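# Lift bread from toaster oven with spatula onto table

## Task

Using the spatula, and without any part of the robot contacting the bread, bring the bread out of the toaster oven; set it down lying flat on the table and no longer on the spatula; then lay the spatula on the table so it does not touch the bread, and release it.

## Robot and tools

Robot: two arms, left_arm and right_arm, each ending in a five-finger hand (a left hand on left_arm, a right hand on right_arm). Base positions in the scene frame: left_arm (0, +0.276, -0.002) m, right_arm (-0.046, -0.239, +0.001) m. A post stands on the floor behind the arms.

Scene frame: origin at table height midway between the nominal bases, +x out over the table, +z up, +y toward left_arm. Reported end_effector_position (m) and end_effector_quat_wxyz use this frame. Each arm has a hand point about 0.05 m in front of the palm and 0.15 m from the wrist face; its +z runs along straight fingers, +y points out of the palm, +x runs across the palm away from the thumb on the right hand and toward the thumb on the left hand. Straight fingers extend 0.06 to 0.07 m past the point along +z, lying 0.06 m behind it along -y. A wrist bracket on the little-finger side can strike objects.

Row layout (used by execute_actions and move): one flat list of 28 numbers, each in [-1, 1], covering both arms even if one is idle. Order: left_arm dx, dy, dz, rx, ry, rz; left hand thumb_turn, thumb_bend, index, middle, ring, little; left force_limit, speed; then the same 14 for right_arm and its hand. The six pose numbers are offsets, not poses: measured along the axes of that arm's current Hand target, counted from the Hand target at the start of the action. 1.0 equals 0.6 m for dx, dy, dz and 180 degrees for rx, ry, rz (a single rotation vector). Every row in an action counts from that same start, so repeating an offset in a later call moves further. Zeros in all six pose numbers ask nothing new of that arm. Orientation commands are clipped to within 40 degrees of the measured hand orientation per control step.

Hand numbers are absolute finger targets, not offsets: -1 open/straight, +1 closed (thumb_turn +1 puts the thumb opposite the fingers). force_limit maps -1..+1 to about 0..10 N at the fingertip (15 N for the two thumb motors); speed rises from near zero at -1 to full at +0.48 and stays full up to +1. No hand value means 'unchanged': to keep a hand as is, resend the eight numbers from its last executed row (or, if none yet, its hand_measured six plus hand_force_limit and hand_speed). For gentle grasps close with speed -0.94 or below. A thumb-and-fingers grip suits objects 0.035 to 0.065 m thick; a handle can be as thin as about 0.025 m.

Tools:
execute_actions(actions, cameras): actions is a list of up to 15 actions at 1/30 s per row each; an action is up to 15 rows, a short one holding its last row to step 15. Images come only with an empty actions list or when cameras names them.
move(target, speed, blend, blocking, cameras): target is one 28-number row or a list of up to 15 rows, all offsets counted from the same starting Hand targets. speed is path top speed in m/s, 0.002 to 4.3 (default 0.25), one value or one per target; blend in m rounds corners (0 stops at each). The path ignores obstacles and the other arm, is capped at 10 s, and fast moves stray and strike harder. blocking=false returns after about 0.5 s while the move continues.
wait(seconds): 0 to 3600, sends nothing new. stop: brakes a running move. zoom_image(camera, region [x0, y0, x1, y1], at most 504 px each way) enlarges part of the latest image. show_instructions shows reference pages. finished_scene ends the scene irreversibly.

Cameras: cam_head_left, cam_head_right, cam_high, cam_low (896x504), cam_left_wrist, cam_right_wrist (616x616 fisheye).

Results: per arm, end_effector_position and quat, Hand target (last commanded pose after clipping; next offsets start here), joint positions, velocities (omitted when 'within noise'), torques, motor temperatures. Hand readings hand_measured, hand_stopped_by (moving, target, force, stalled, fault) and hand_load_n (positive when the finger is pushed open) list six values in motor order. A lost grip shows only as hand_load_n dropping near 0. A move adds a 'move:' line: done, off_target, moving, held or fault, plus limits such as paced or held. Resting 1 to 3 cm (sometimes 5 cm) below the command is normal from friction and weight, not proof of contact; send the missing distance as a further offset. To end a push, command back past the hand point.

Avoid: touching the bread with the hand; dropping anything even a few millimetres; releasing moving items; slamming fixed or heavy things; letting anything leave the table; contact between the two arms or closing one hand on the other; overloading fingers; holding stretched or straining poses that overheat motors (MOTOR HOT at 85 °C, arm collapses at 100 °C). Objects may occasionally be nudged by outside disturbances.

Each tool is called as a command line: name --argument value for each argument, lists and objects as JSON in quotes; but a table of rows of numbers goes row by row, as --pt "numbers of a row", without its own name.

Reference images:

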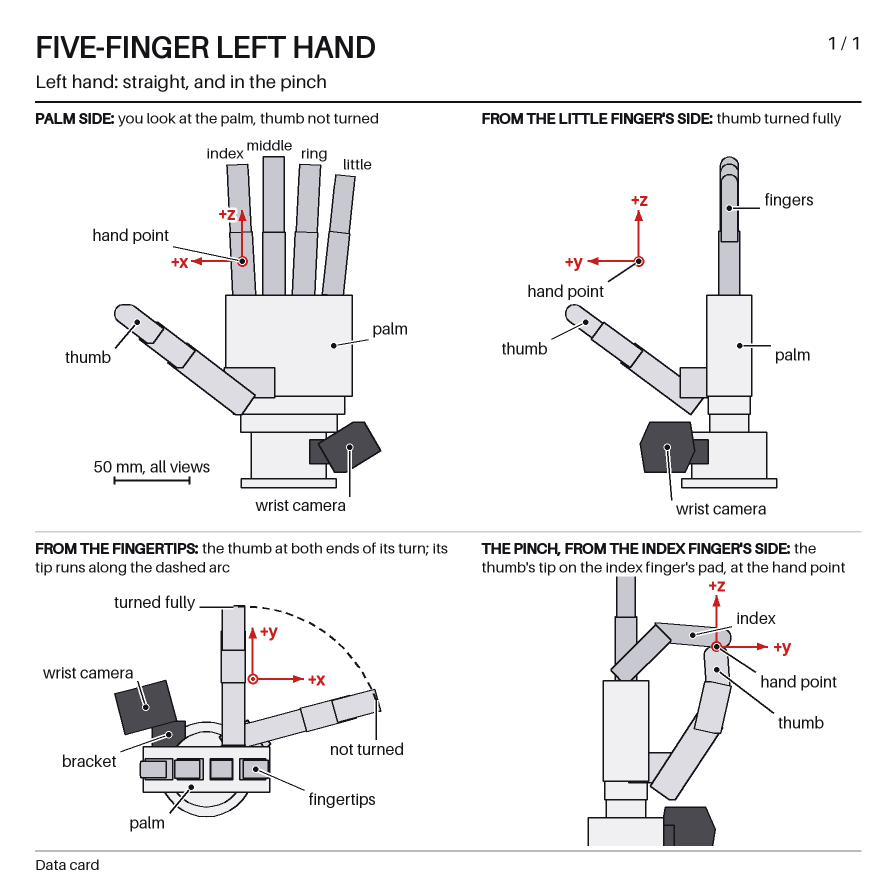

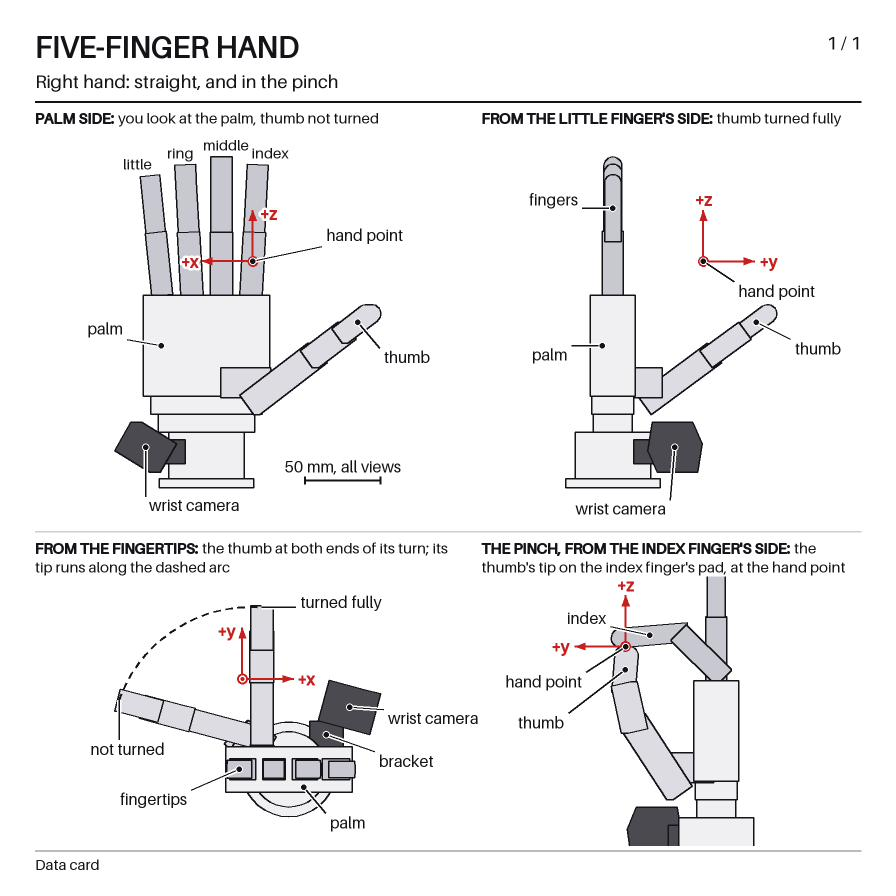

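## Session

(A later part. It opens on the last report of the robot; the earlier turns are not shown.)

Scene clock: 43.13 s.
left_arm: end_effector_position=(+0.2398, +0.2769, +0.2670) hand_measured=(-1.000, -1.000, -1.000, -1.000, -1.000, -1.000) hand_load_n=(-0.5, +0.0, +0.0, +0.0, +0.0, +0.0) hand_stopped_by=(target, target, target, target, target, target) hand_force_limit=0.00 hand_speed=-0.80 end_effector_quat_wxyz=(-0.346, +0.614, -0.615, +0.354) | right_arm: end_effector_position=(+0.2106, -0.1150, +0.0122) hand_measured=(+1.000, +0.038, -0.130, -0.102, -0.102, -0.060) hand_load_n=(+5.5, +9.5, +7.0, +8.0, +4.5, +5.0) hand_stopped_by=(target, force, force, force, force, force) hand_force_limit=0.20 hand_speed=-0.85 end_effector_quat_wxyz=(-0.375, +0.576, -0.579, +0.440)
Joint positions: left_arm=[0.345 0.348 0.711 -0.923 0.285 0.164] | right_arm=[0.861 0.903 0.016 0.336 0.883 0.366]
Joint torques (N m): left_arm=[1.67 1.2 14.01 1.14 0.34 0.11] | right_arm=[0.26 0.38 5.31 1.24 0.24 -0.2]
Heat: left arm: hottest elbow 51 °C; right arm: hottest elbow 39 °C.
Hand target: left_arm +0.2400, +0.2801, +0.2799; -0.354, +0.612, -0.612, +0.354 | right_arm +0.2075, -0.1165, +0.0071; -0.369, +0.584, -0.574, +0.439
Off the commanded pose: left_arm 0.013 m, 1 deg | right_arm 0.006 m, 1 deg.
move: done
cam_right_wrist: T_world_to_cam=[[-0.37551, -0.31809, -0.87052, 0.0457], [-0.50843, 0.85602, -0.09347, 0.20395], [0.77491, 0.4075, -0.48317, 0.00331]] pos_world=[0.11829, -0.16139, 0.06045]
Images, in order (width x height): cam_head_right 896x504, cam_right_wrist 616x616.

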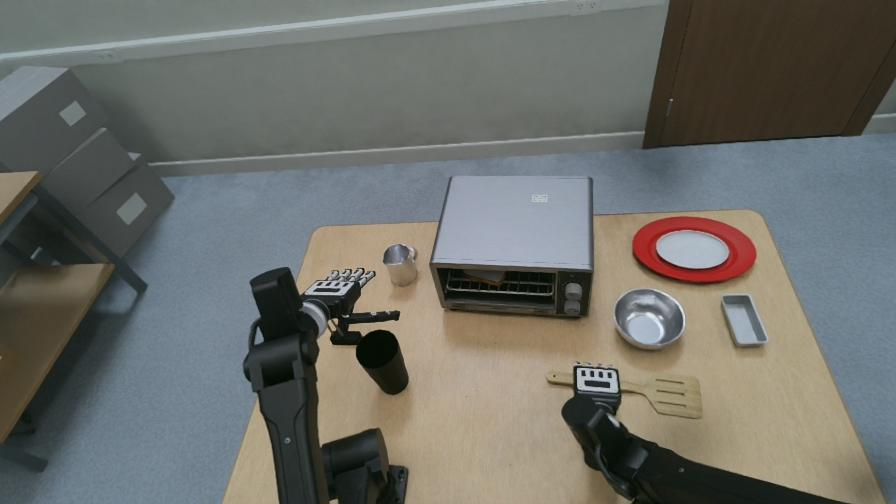

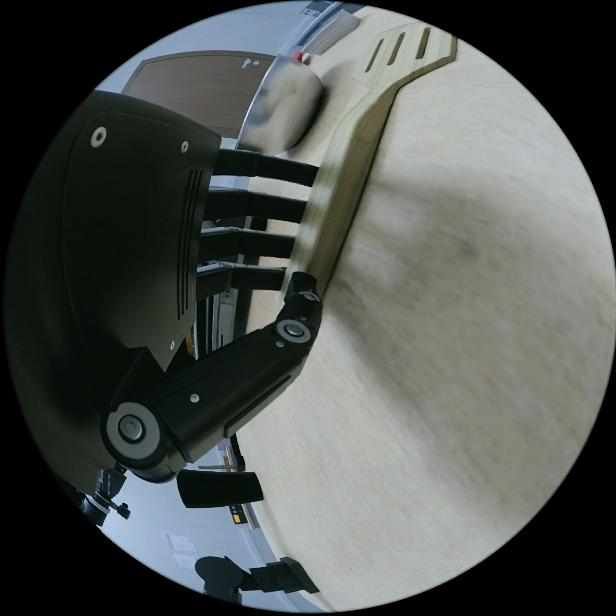

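move --pt "0 0 0 0 0 0 -1 -1 -1 -1 -1 -1 0 -0.8 0 -0.0005 0 0 0 0 1 -0.1 -0.4 -0.4 -0.4 -0.4 0.2 -0.6" --pt "0 0 0 0 0 0 -1 -1 -1 -1 -1 -1 0 -0.8 -0.0583 -0.0047 0 0 0 0 1 -0.1 -0.4 -0.4 -0.4 -0.4 0.2 -0.6" --speed 0.08 --cameras '["cam_right_wrist","cam_head_right"]'

Scene clock: 46.03 s.
left_arm: end_effector_position=(+0.2398, +0.2769, +0.2670) hand_measured=(-1.000, -1.000, -1.000, -1.000, -1.000, -1.000) hand_load_n=(-0.5, +0.0, +0.0, +0.0, -0.5, +0.0) hand_stopped_by=(target, target, target, target, target, target) hand_force_limit=0.00 hand_speed=-0.80 end_effector_quat_wxyz=(-0.346, +0.614, -0.615, +0.354) | right_arm: end_effector_position=(+0.2072, -0.1012, +0.0048) hand_measured=(+1.000, -0.100, -0.400, -0.400, -0.400, -0.400) hand_load_n=(+0.0, +0.0, +0.0, +0.0, +0.0, +0.0) hand_stopped_by=(target, target, target, target, target, target) hand_force_limit=0.20 hand_speed=-0.60 end_effector_quat_wxyz=(-0.355, +0.580, -0.573, +0.456)
Joint positions: left_arm=[0.345 0.348 0.711 -0.923 0.285 0.164] | right_arm=[0.968 1.052 0.064 0.329 1.001 0.449]
Joint torques (N m): left_arm=[1.55 1.32 14.05 1.09 0.35 0.11] | right_arm=[1.55 0.09 7.38 0.77 -0.51 0.17]
Heat: left arm: hottest elbow 51 °C; right arm: hottest elbow 39 °C.
Hand target: left_arm +0.2400, +0.2801, +0.2799; -0.354, +0.612, -0.612, +0.354 | right_arm +0.2101, -0.0815, +0.0067; -0.369, +0.584, -0.574, +0.439
Off the commanded pose: left_arm 0.013 m, 1 deg | right_arm 0.020 m, 3 deg.
move: off_target (right_arm)
cam_right_wrist: T_world_to_cam=[[-0.38433, -0.3534, -0.85287, 0.04063], [-0.49278, 0.85974, -0.13419, 0.18692], [0.78068, 0.36871, -0.50458, -0.00817]] pos_world=[0.1141, -0.14333, 0.05561]
Images, in order (width x height): cam_head_right 896x504, cam_right_wrist 616x616.

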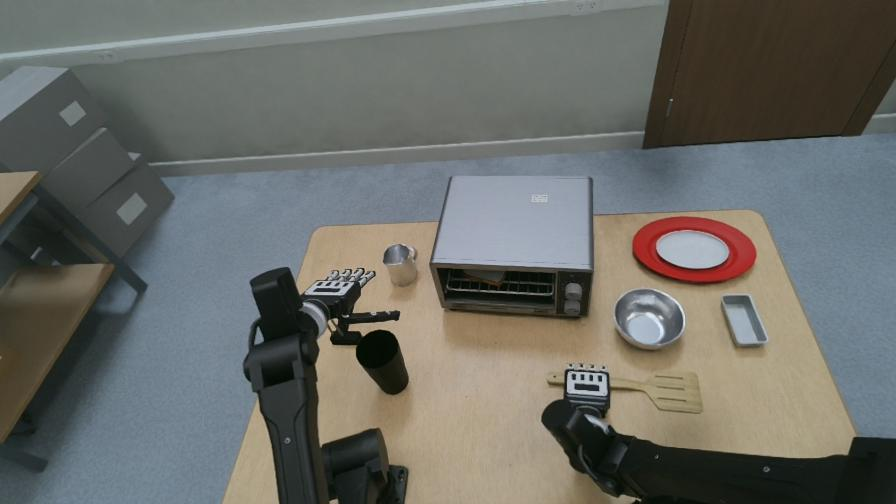

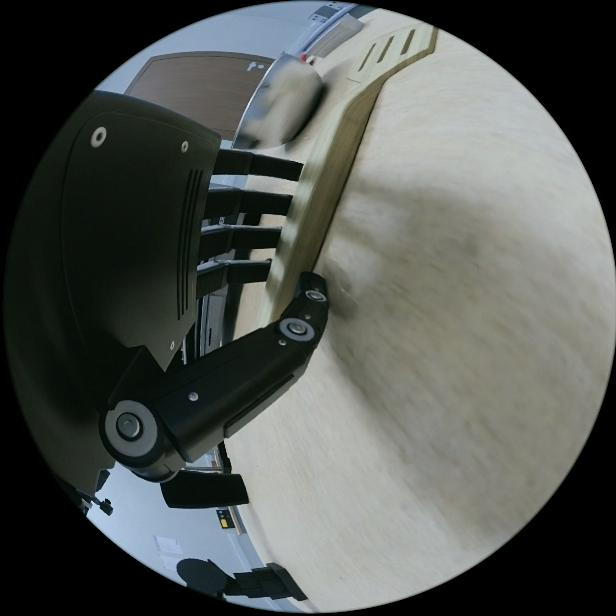

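move --target '[0,0,0,0,0,0,-1,-1,-1,-1,-1,-1,0,-0.8,-0.0193,-0.0122,0,0,0,0,1,-0.1,-0.4,-0.4,-0.4,-0.4,0.2,-0.6]' --speed 0.08 --cameras '["cam_right_wrist","cam_head_right"]'

Scene clock: 47.00 s.
left_arm: end_effector_position=(+0.2398, +0.2769, +0.2670) hand_measured=(-1.000, -1.000, -1.000, -1.000, -1.000, -1.000) hand_load_n=(+0.0, +0.0, +0.0, -0.5, +0.0, +0.0) hand_stopped_by=(target, target, target, target, target, target) hand_force_limit=0.00 hand_speed=-0.80 end_effector_quat_wxyz=(-0.346, +0.614, -0.615, +0.354) | right_arm: end_effector_position=(+0.2082, -0.0827, +0.0076) hand_measured=(+1.000, -0.100, -0.400, -0.400, -0.400, -0.400) hand_load_n=(+0.0, +0.0, +0.0, +0.0, +0.0, +0.0) hand_stopped_by=(target, target, target, target, target, target) hand_force_limit=0.20 hand_speed=-0.60 end_effector_quat_wxyz=(-0.361, +0.587, -0.572, +0.446)
Joint positions: left_arm=[0.345 0.348 0.711 -0.923 0.285 0.164] | right_arm=[0.997 1.08 0.101 0.298 0.997 0.48]
Joint torques (N m): left_arm=[1.49 1.26 14.01 1.13 0.34 0.09] | right_arm=[0.09 -0.67 7.57 0.64 0.38 0.04]
Motor temperatures (°C): left_arm=[29 34 52 28 35 33] | right_arm=[32 37 39 32 35 30]
Heat: left arm: hottest elbow 52 °C; right arm: hottest elbow 39 °C.
Hand target: left_arm +0.2400, +0.2801, +0.2799; -0.354, +0.612, -0.612, +0.354 | right_arm +0.2132, -0.0693, +0.0125; -0.369, +0.584, -0.574, +0.439
Off the commanded pose: left_arm 0.013 m, 1 deg | right_arm 0.015 m, 1 deg.
move: off_target (right_arm)
cam_right_wrist: T_world_to_cam=[[-0.38512, -0.35102, -0.85351, 0.05022], [-0.5135, 0.84996, -0.11786, 0.17538], [0.76682, 0.39288, -0.50758, -0.00951]] pos_world=[0.11669, -0.1277, 0.05871]
Images, in order (width x height): cam_head_right 896x504, cam_right_wrist 616x616.

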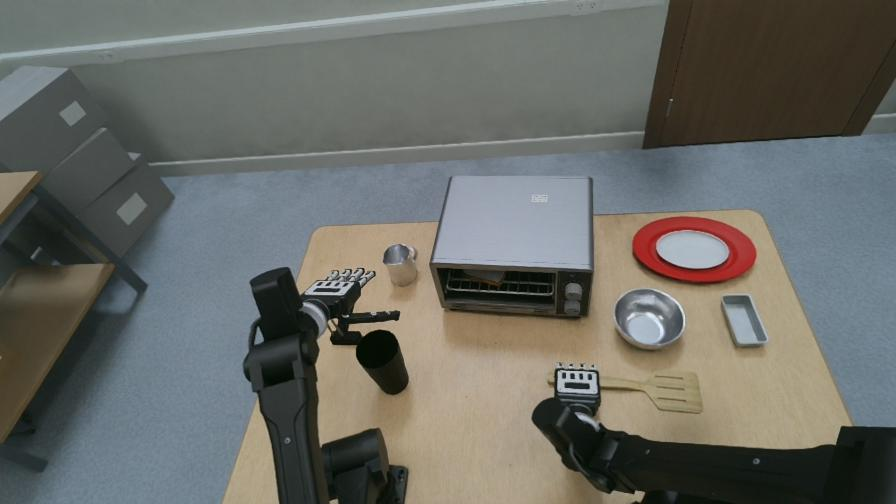

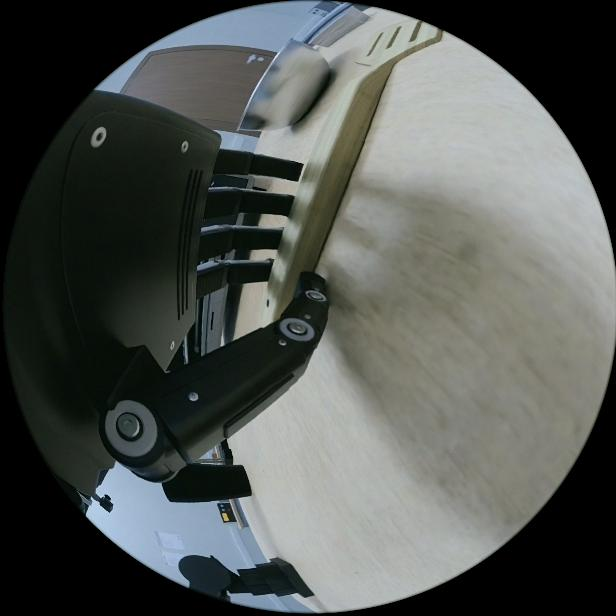

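move --pt "0 0 0 0 0 0 -1 -1 -1 -1 -1 -1 0 -0.8 0 0 0 0 0 0 1 0.0 0.0 0.0 0.0 0.0 -0.4 -0.85" --pt "0 0 0 0 0 0 -1 -1 -1 -1 -1 -1 0 -0.8 0 0 0 0 0 0 1 0.03 0.3 0.3 0.3 0.3 0.3 -0.85" --cameras '["cam_right_wrist"]'

Scene clock: 48.60 s.
left_arm: end_effector_position=(+0.2398, +0.2769, +0.2670) hand_measured=(-1.000, -1.000, -1.000, -1.000, -1.000, -1.000) hand_load_n=(+0.0, +0.0, +0.0, +0.0, +0.0, +0.0) hand_stopped_by=(target, target, target, target, target, target) hand_force_limit=0.00 hand_speed=-0.80 end_effector_quat_wxyz=(-0.346, +0.614, -0.615, +0.354) | right_arm: end_effector_position=(+0.2122, -0.0778, +0.0130) hand_measured=(+1.000, +0.026, -0.128, -0.114, -0.114, -0.058) hand_load_n=(+4.5, +9.5, +8.5, +6.5, +2.0, +6.0) hand_stopped_by=(target, target, force, force, force, force) hand_force_limit=0.30 hand_speed=-0.85 end_effector_quat_wxyz=(-0.366, +0.581, -0.574, +0.446)
Joint positions: left_arm=[0.345 0.348 0.711 -0.923 0.285 0.164] | right_arm=[0.997 1.081 0.115 0.298 1.003 0.482]
Joint torques (N m): left_arm=[1.55 1.38 14.02 1.14 0.35 0.11] | right_arm=[0.5 -0.62 6.43 0.85 0.09 0.03]
Heat: left arm: hottest elbow 52 °C; right arm: hottest elbow 39 °C.
Hand target: left_arm +0.2400, +0.2801, +0.2799; -0.354, +0.612, -0.612, +0.354 | right_arm +0.2132, -0.0693, +0.0126; -0.369, +0.584, -0.574, +0.439
Off the commanded pose: left_arm 0.013 m, 1 deg | right_arm 0.009 m, 1 deg.
move: done
cam_right_wrist: T_world_to_cam=[[-0.37829, -0.33935, -0.86124, 0.05771], [-0.50784, 0.85395, -0.11342, 0.17301], [0.77394, 0.39447, -0.49538, -0.01331]] pos_world=[0.11999, -0.1229, 0.06273]

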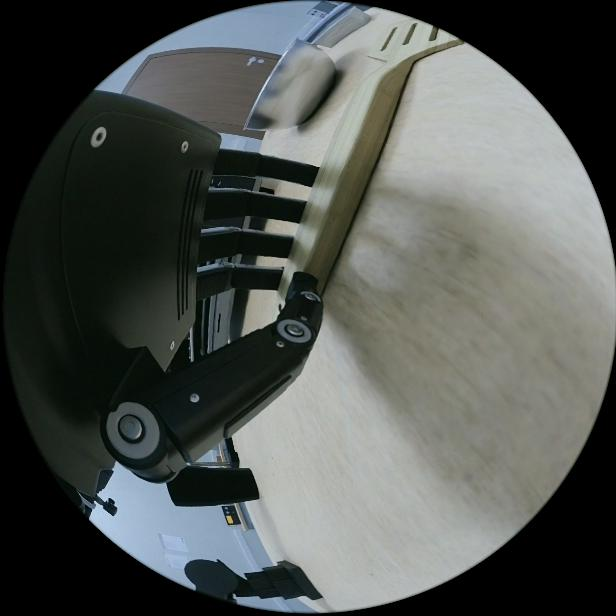

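move --target '[0,0,0,0,0,0,-1,-1,-1,-1,-1,-1,0,-0.8,0.0077,-0.0936,-0.0343,0,0,0,1,0.03,0.3,0.3,0.3,0.3,0.3,-0.85]' --speed 0.06 --cameras '["cam_right_wrist","cam_head_right","cam_low"]'

Scene clock: 50.50 s.
left_arm: end_effector_position=(+0.2398, +0.2769, +0.2670) hand_measured=(-1.000, -1.000, -1.000, -1.000, -1.000, -1.000) hand_load_n=(+0.0, +0.0, +0.0, +0.0, +0.0, +0.0) hand_stopped_by=(target, target, target, target, target, target) hand_force_limit=0.00 hand_speed=-0.80 end_effector_quat_wxyz=(-0.346, +0.614, -0.615, +0.354) | right_arm: end_effector_position=(+0.2052, -0.0849, +0.0497) hand_measured=(+1.000, +0.024, -0.128, -0.114, -0.114, -0.056) hand_load_n=(+2.0, +10.5, +6.0, +5.5, +3.5, +0.5) hand_stopped_by=(target, target, force, force, force, force) hand_force_limit=0.30 hand_speed=-0.85 end_effector_quat_wxyz=(-0.349, +0.597, -0.569, +0.445)
Joint positions: left_arm=[0.345 0.348 0.711 -0.923 0.285 0.164] | right_arm=[0.997 0.804 0.182 -0.096 0.988 0.486]
Joint torques (N m): left_arm=[1.61 1.26 14.04 1.14 0.35 0.1] | right_arm=[0.44 -1.96 10.69 0.35 0.77 0]
Heat: left arm: hottest elbow 53 °C; right arm: hottest elbow 39 °C.
Hand target: left_arm +0.2400, +0.2801, +0.2799; -0.354, +0.612, -0.612, +0.354 | right_arm +0.2131, -0.0687, +0.0725; -0.369, +0.584, -0.574, +0.439
Off the commanded pose: left_arm 0.013 m, 1 deg | right_arm 0.029 m, 3 deg.
move: off_target (right_arm)
cam_right_wrist: T_world_to_cam=[[-0.40366, -0.3723, -0.83573, 0.08535], [-0.52, 0.84494, -0.12524, 0.18191], [0.75277, 0.38403, -0.53466, 0.01843]] pos_world=[0.11517, -0.12901, 0.10397]
Images, in order (width x height): cam_head_right 896x504, cam_low 896x504, cam_right_wrist 616x616.

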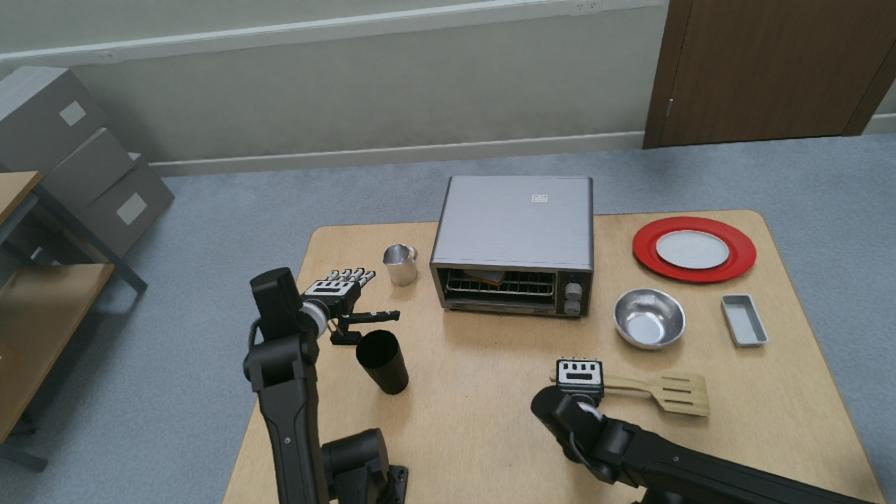

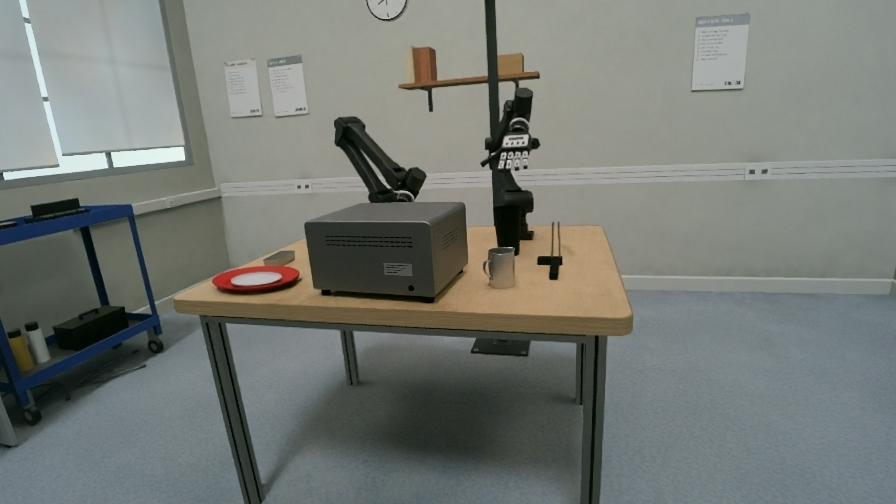

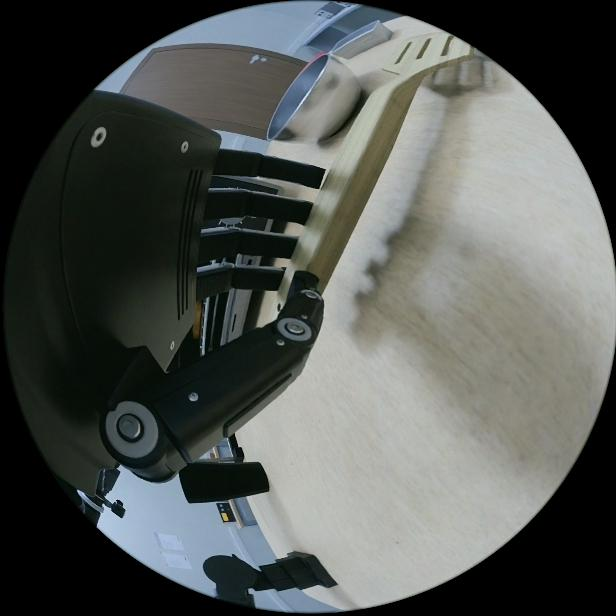

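move --target '[0,0,0,0,0,0,-1,-1,-1,-1,-1,-1,0,-0.8,0.0077,-0.0936,-0.0343,0,0,0,1,0.06,0.35,0.35,0.35,0.35,0.5,-0.85]' --speed 0.08 --cameras '["cam_right_wrist","cam_head_right","cam_head_left"]'

zoom_image --camera "cam_head_right" --region '[520, 330, 730, 450]'

zoom_image --camera "cam_head_left" --region '[620, 330, 860, 467]'

Scene clock: 53.10 s.
left_arm: end_effector_position=(+0.2398, +0.2769, +0.2670) hand_measured=(-1.000, -1.000, -1.000, -1.000, -1.000, -1.000) hand_load_n=(+0.0, +0.0, +0.0, +0.0, +0.0, +0.0) hand_stopped_by=(target, target, target, target, target, target) hand_force_limit=0.00 hand_speed=-0.80 end_effector_quat_wxyz=(-0.346, +0.614, -0.615, +0.354) | right_arm: end_effector_position=(+0.2073, -0.0816, +0.1048) hand_measured=(+1.000, +0.026, -0.116, -0.088, -0.074, +0.350) hand_load_n=(+3.5, +14.0, +7.0, +8.0, +7.5, +0.0) hand_stopped_by=(target, force, force, force, force, target) hand_force_limit=0.50 hand_speed=-0.85 end_effector_quat_wxyz=(-0.347, +0.598, -0.569, +0.445)
Joint positions: left_arm=[0.345 0.348 0.711 -0.923 0.285 0.164] | right_arm=[0.997 0.664 0.307 -0.367 0.988 0.488]
Joint torques (N m): left_arm=[1.61 1.14 14.04 1.13 0.34 0.11] | right_arm=[0.5 -0.97 12.03 0.43 0.77 -0.04]
Heat: left arm: hottest elbow 53 °C; right arm: hottest elbow 40 °C.
Hand target: left_arm +0.2400, +0.2801, +0.2799; -0.354, +0.612, -0.612, +0.354 | right_arm +0.2131, -0.0679, +0.1325; -0.369, +0.584, -0.574, +0.439
Off the commanded pose: left_arm 0.013 m, 1 deg | right_arm 0.031 m, 3 deg.
move: off_target (right_arm)
cam_right_wrist: T_world_to_cam=[[-0.40651, -0.37485, -0.83321, 0.13365], [-0.51977, 0.84489, -0.12652, 0.18715], [0.75139, 0.38164, -0.53829, 0.04556]] pos_world=[0.11737, -0.12541, 0.15956]
Images, in order (width x height): cam_head_left 896x504, cam_head_right 896x504, cam_right_wrist 616x616.

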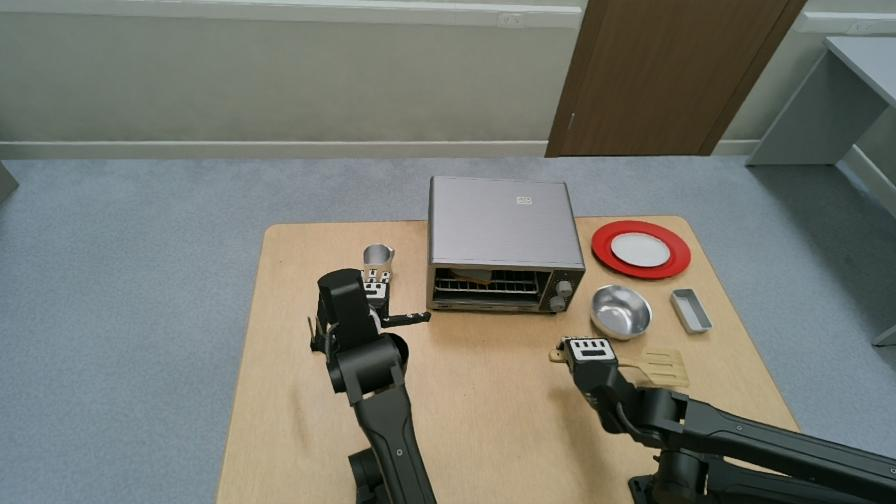

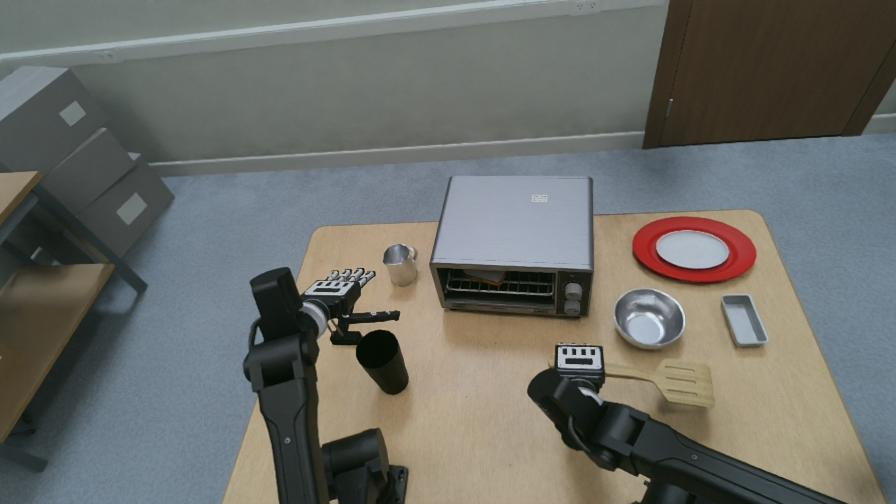

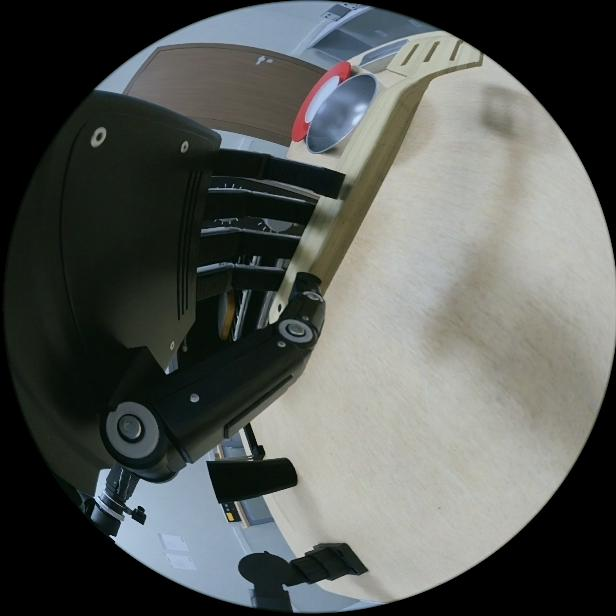

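Scaled by 2.400 from the camera's image (finer frame: 1280x720).

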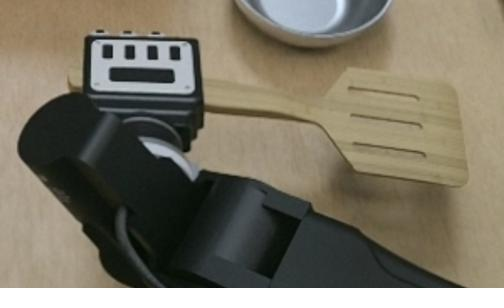

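Scaled by 2.100 from the camera's image (finer frame: 1280x720).

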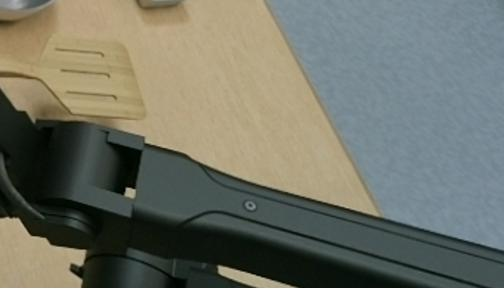

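move --target '[0,0,0,0,0,0,-1,-1,-1,-1,-1,-1,0,-0.8,-0.0026,0.0312,0.0114,0,0,0.0417,1,0.06,0.35,0.35,0.35,0.35,0.5,-0.85]' --speed 0.06 --cameras '["cam_right_wrist","cam_head_right","cam_head_left"]'

zoom_image --camera "cam_head_right" --region '[520, 330, 730, 450]'

zoom_image --camera "cam_head_left" --region '[500, 310, 710, 430]'

Scene clock: 56.83 s.
left_arm: end_effector_position=(+0.2398, +0.2769, +0.2670) hand_measured=(-1.000, -1.000, -1.000, -1.000, -1.000, -1.000) hand_load_n=(-0.5, +0.0, +0.0, +0.0, +0.0, +0.0) hand_stopped_by=(target, target, target, target, target, target) hand_force_limit=0.00 hand_speed=-0.80 end_effector_quat_wxyz=(-0.346, +0.614, -0.615, +0.354) | right_arm: end_effector_position=(+0.2109, -0.0699, +0.1094) hand_measured=(+1.000, +0.026, -0.116, -0.088, -0.074, +0.350) hand_load_n=(+3.5, +13.5, +7.0, +7.5, +8.0, +0.0) hand_stopped_by=(target, force, force, force, force, target) hand_force_limit=0.50 hand_speed=-0.85 end_effector_quat_wxyz=(+0.387, -0.555, +0.606, -0.418)
Joint positions: left_arm=[0.345 0.348 0.711 -0.923 0.285 0.164] | right_arm=[0.997 0.659 0.295 -0.323 0.984 0.606]
Joint torques (N m): left_arm=[1.73 1.08 14.02 1.13 0.35 0.11] | right_arm=[-0.5 -0.79 7.76 1.48 0.59 -0.07]
Heat: left arm: hottest elbow 54 °C; right arm: hottest elbow 41 °C.
Hand target: left_arm +0.2400, +0.2801, +0.2799; -0.354, +0.612, -0.612, +0.354 | right_arm +0.2131, -0.0682, +0.1126; +0.397, -0.545, +0.611, -0.414
Off the commanded pose: left_arm 0.013 m, 1 deg | right_arm 0.004 m, 2 deg.
move: done
cam_right_wrist: T_world_to_cam=[[-0.39506, -0.23648, -0.8877, 0.15651], [-0.48491, 0.8744, -0.01713, 0.16253], [0.78025, 0.42368, -0.46011, 0.02926]] pos_world=[0.11781, -0.1175, 0.15518]
Images, in order (width x height): cam_head_left 896x504, cam_head_right 896x504, cam_right_wrist 616x616.

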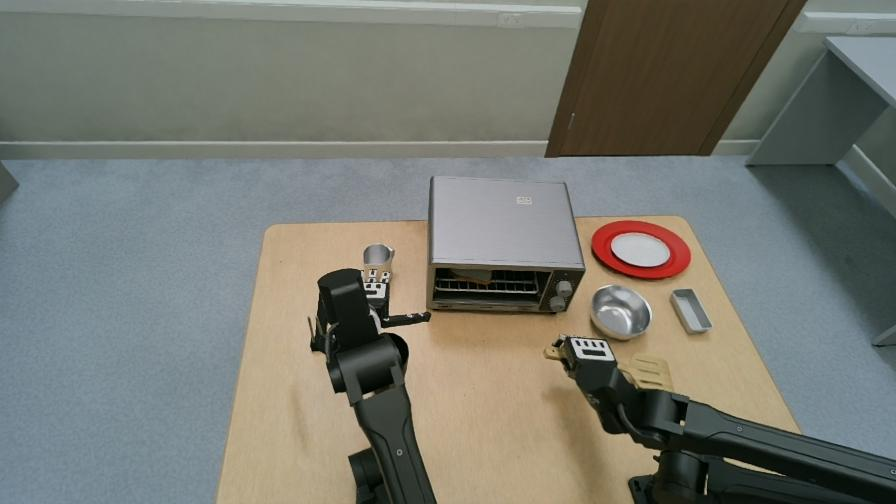

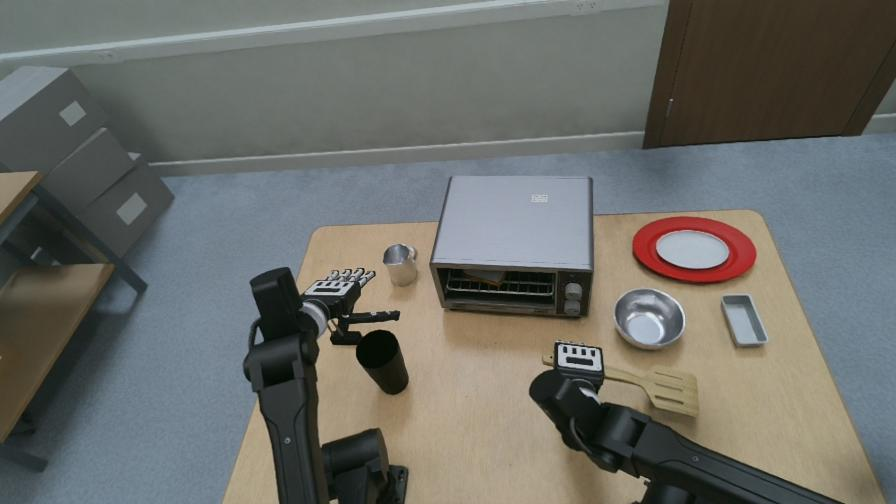

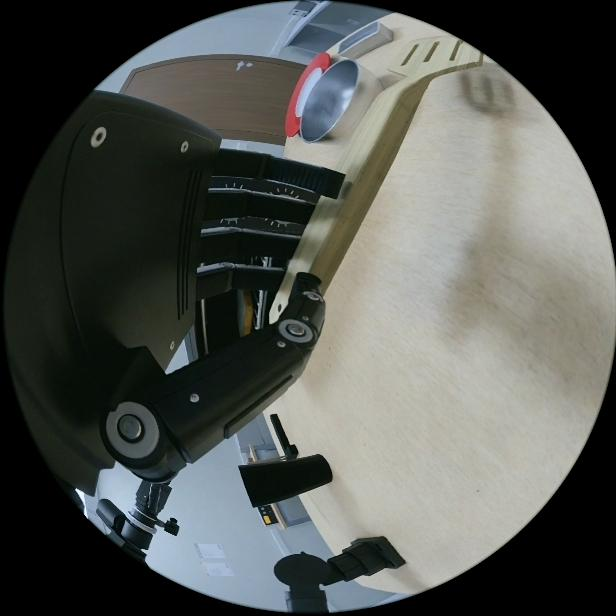

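Scaled by 2.400 from the camera's image (finer frame: 1280x720).

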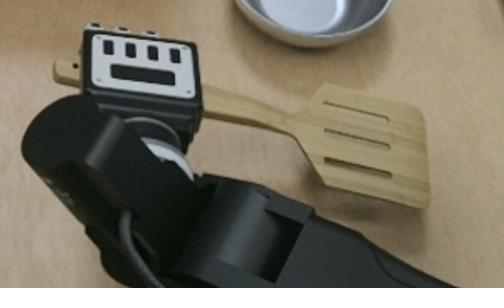

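Scaled by 2.400 from the camera's image (finer frame: 1280x720).

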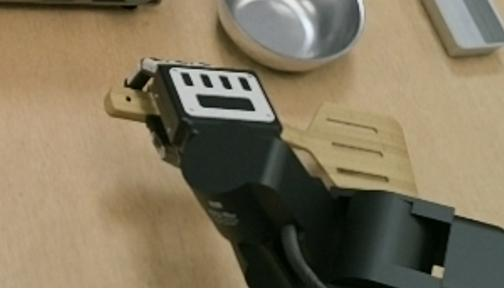

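move --target '[0,0,0,0,0,0,-1,-1,-1,-1,-1,-1,0,-0.8,0.0,0.039,0.0143,0,0,0.022,1,0.06,0.35,0.35,0.35,-0.4,0.5,-0.75]' --speed 0.05 --cameras '["cam_right_wrist","cam_head_right","cam_head_left"]'

zoom_image --camera "cam_head_right" --region '[520, 330, 730, 450]'

zoom_image --camera "cam_head_left" --region '[500, 310, 710, 430]'

Scene clock: 58.43 s.
left_arm: end_effector_position=(+0.2398, +0.2769, +0.2670) hand_measured=(-1.000, -1.000, -1.000, -1.000, -1.000, -1.000) hand_load_n=(+0.0, +0.0, +0.0, +0.0, +0.0, +0.0) hand_stopped_by=(target, target, target, target, target, target) hand_force_limit=0.00 hand_speed=-0.80 end_effector_quat_wxyz=(-0.346, +0.614, -0.615, +0.354) | right_arm: end_effector_position=(+0.2106, -0.0674, +0.0880) hand_measured=(+1.000, +0.026, -0.116, -0.088, -0.074, -0.400) hand_load_n=(+3.5, +14.0, +7.0, +8.0, +7.5, +0.0) hand_stopped_by=(target, force, force, force, force, target) hand_force_limit=0.50 hand_speed=-0.75 end_effector_quat_wxyz=(+0.408, -0.531, +0.625, -0.401)
Joint positions: left_arm=[0.345 0.348 0.711 -0.923 0.285 0.164] | right_arm=[0.997 0.694 0.23 -0.204 0.98 0.669]
Joint torques (N m): left_arm=[1.73 1.2 14 1.14 0.35 0.11] | right_arm=[-0.79 -0.09 7.45 1.65 0.56 -0.04]
Heat: left arm: hottest elbow 54 °C; right arm: hottest elbow 41 °C.
Hand target: left_arm +0.2400, +0.2801, +0.2799; -0.354, +0.612, -0.612, +0.354 | right_arm +0.2132, -0.0673, +0.0875; +0.411, -0.524, +0.630, -0.400
Off the commanded pose: left_arm 0.013 m, 1 deg | right_arm 0.003 m, 1 deg.
move: done
cam_right_wrist: T_world_to_cam=[[-0.38772, -0.16039, -0.90772, 0.14335], [-0.46789, 0.8827, 0.04389, 0.15137], [0.7942, 0.44172, -0.41728, 0.01308]] pos_world=[0.11602, -0.1164, 0.12894]
Images, in order (width x height): cam_head_left 896x504, cam_head_right 896x504, cam_right_wrist 616x616.

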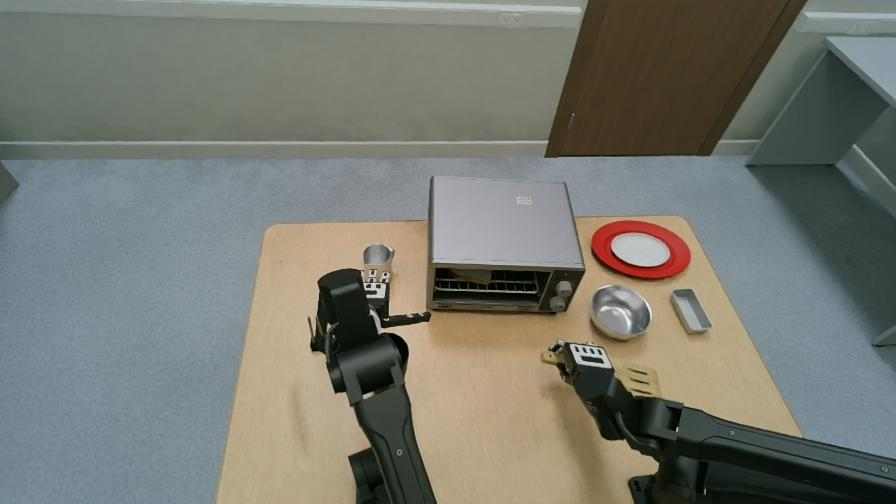

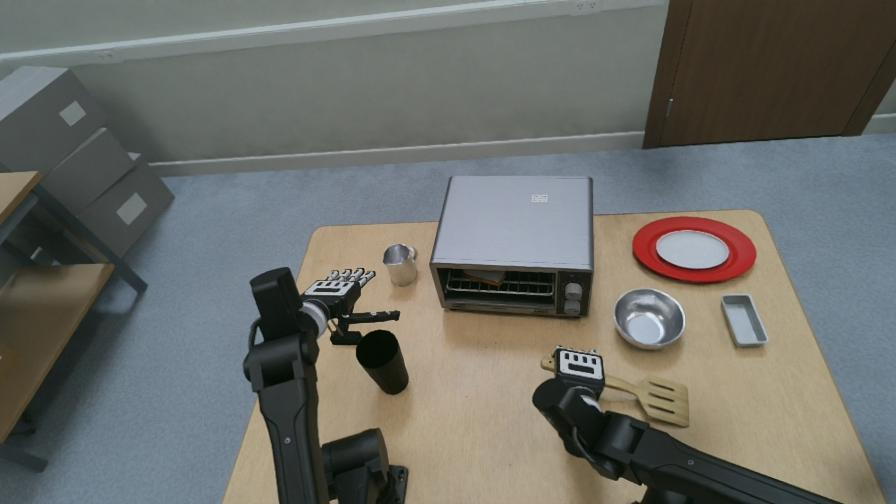

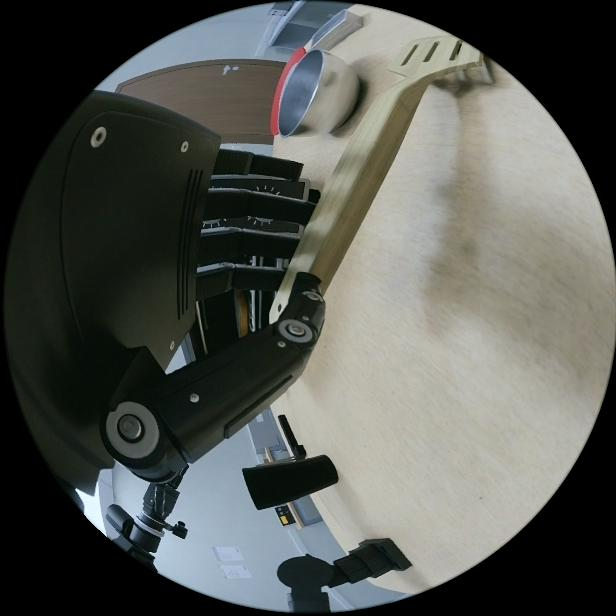

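Scaled by 2.400 from the camera's image (finer frame: 1280x720).

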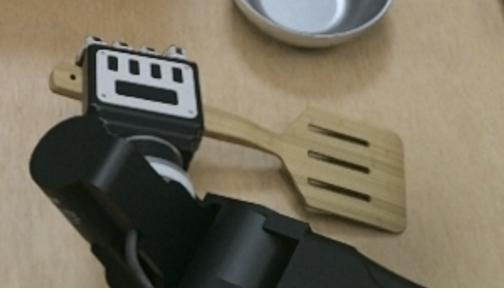

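Scaled by 2.400 from the camera's image (finer frame: 1280x720).

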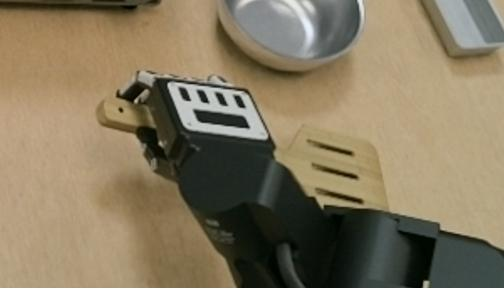

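move --pt "0 0 0 0 0 0 -1 -1 -1 -1 -1 -1 0 -0.8 0 0.003 0.001 0 0 0.02 1 0.06 0.35 0.35 -0.4 -0.4 0.5 -0.75" --pt "0 0 0 0 0 0 -1 -1 -1 -1 -1 -1 0 -0.8 0 0.01 0.003 0 0 0.11 1 0.06 0.35 0.35 -0.4 -0.4 0.5 -0.75" --speed 0.05 --cameras '["cam_right_wrist","cam_head_right","cam_head_left"]'

zoom_image --camera "cam_head_right" --region '[520, 330, 730, 450]'

zoom_image --camera "cam_right_wrist" --region '[200, 100, 400, 340]'

Scene clock: 63.37 s.
left_arm: end_effector_position=(+0.2398, +0.2769, +0.2670) hand_measured=(-1.000, -1.000, -1.000, -1.000, -1.000, -1.000) hand_load_n=(+0.0, +0.0, +0.0, +0.0, +0.0, +0.0) hand_stopped_by=(target, target, target, target, target, target) hand_force_limit=0.00 hand_speed=-0.80 end_effector_quat_wxyz=(-0.346, +0.614, -0.615, +0.354) | right_arm: end_effector_position=(+0.2095, -0.0667, +0.0765) hand_measured=(+1.000, +0.026, -0.116, -0.088, -0.400, -0.400) hand_load_n=(+1.0, +9.5, +3.0, +10.5, +0.0, +0.0) hand_stopped_by=(target, force, force, force, target, target) hand_force_limit=0.50 hand_speed=-0.75 end_effector_quat_wxyz=(+0.463, -0.425, +0.704, -0.331)
Joint positions: left_arm=[0.345 0.348 0.711 -0.923 0.285 0.164] | right_arm=[0.984 0.675 0.157 -0.153 0.968 0.987]
Joint torques (N m): left_arm=[1.55 1.14 14 1.13 0.36 0.11] | right_arm=[-1.14 -0.5 7.28 1.69 0.51 0.08]
Motor temperatures (°C): left_arm=[29 34 55 28 35 33] | right_arm=[32 37 41 32 35 30]
Heat: left arm: hottest elbow 55 °C; right arm: hottest elbow 41 °C.
Hand target: left_arm +0.2400, +0.2801, +0.2799; -0.354, +0.612, -0.612, +0.354 | right_arm +0.2129, -0.0667, +0.0814; +0.474, -0.408, +0.710, -0.324
Off the commanded pose: left_arm 0.013 m, 1 deg | right_arm 0.006 m, 3 deg.
move: off_target (right_arm)
cam_right_wrist: T_world_to_cam=[[-0.37504, 0.1577, -0.9135, 0.1516], [-0.36809, 0.87908, 0.30288, 0.10981], [0.8508, 0.44984, -0.27164, -0.01365]] pos_world=[0.10889, -0.1143, 0.10152]
Images, in order (width x height): cam_head_left 896x504, cam_head_right 896x504, cam_right_wrist 616x616.

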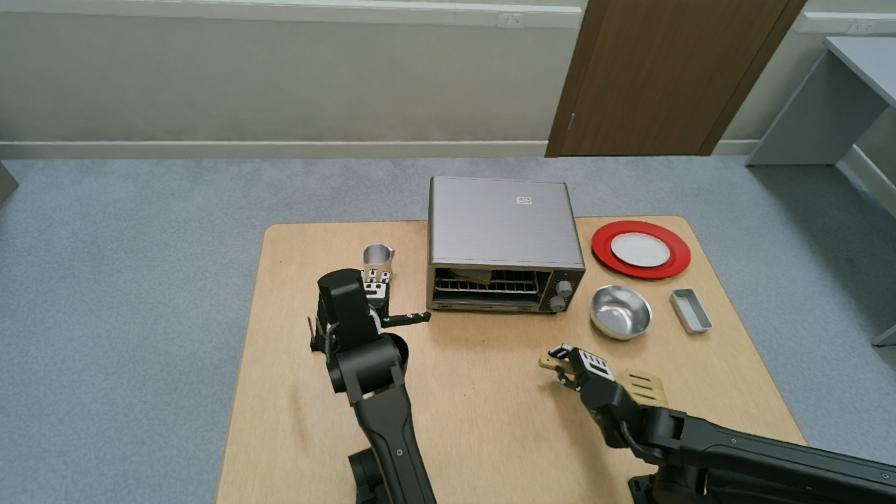

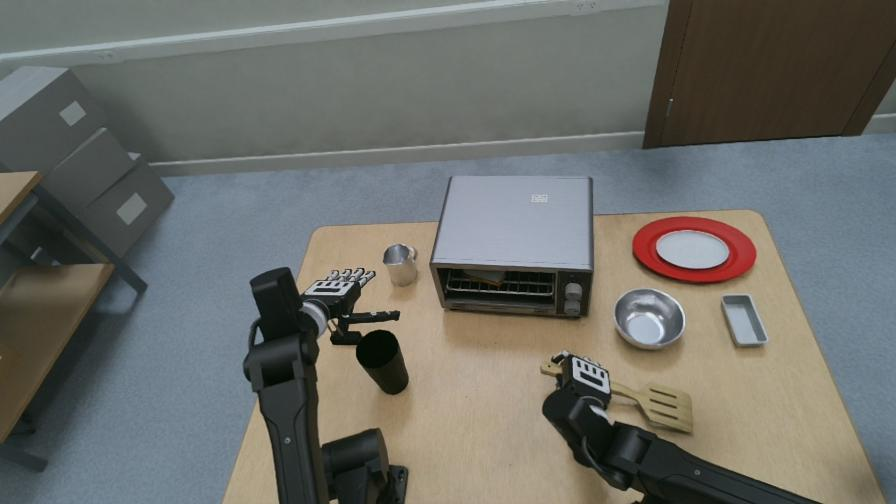

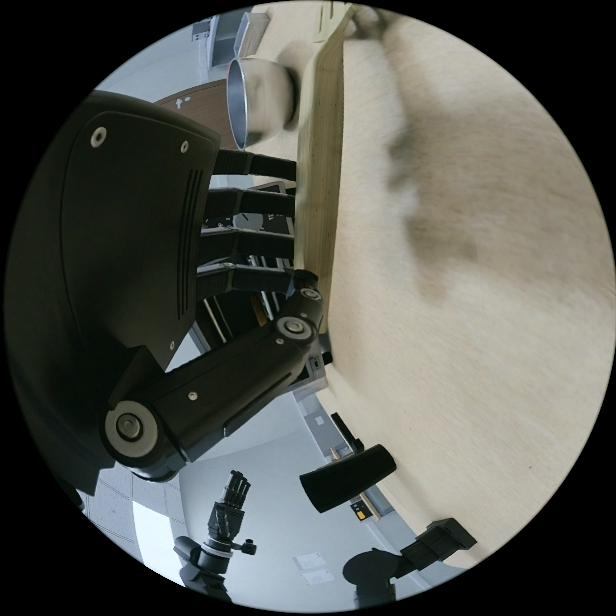

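Scaled by 2.400 from the camera's image (finer frame: 1280x720).

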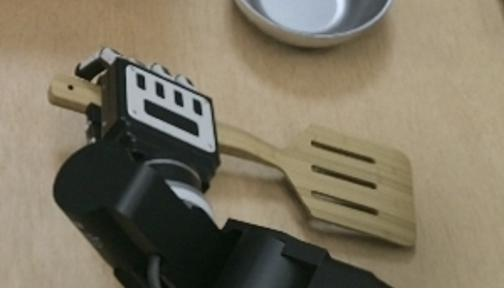

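Scaled by 2.100 from the camera's image (finer frame: 880x880).

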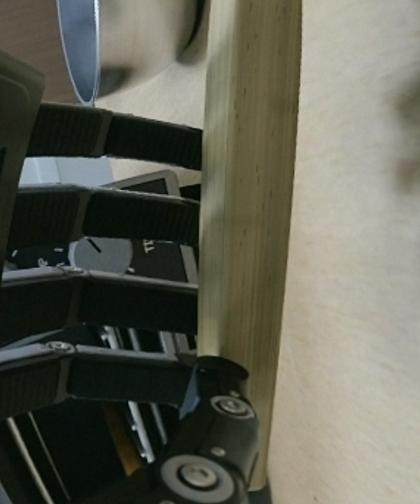

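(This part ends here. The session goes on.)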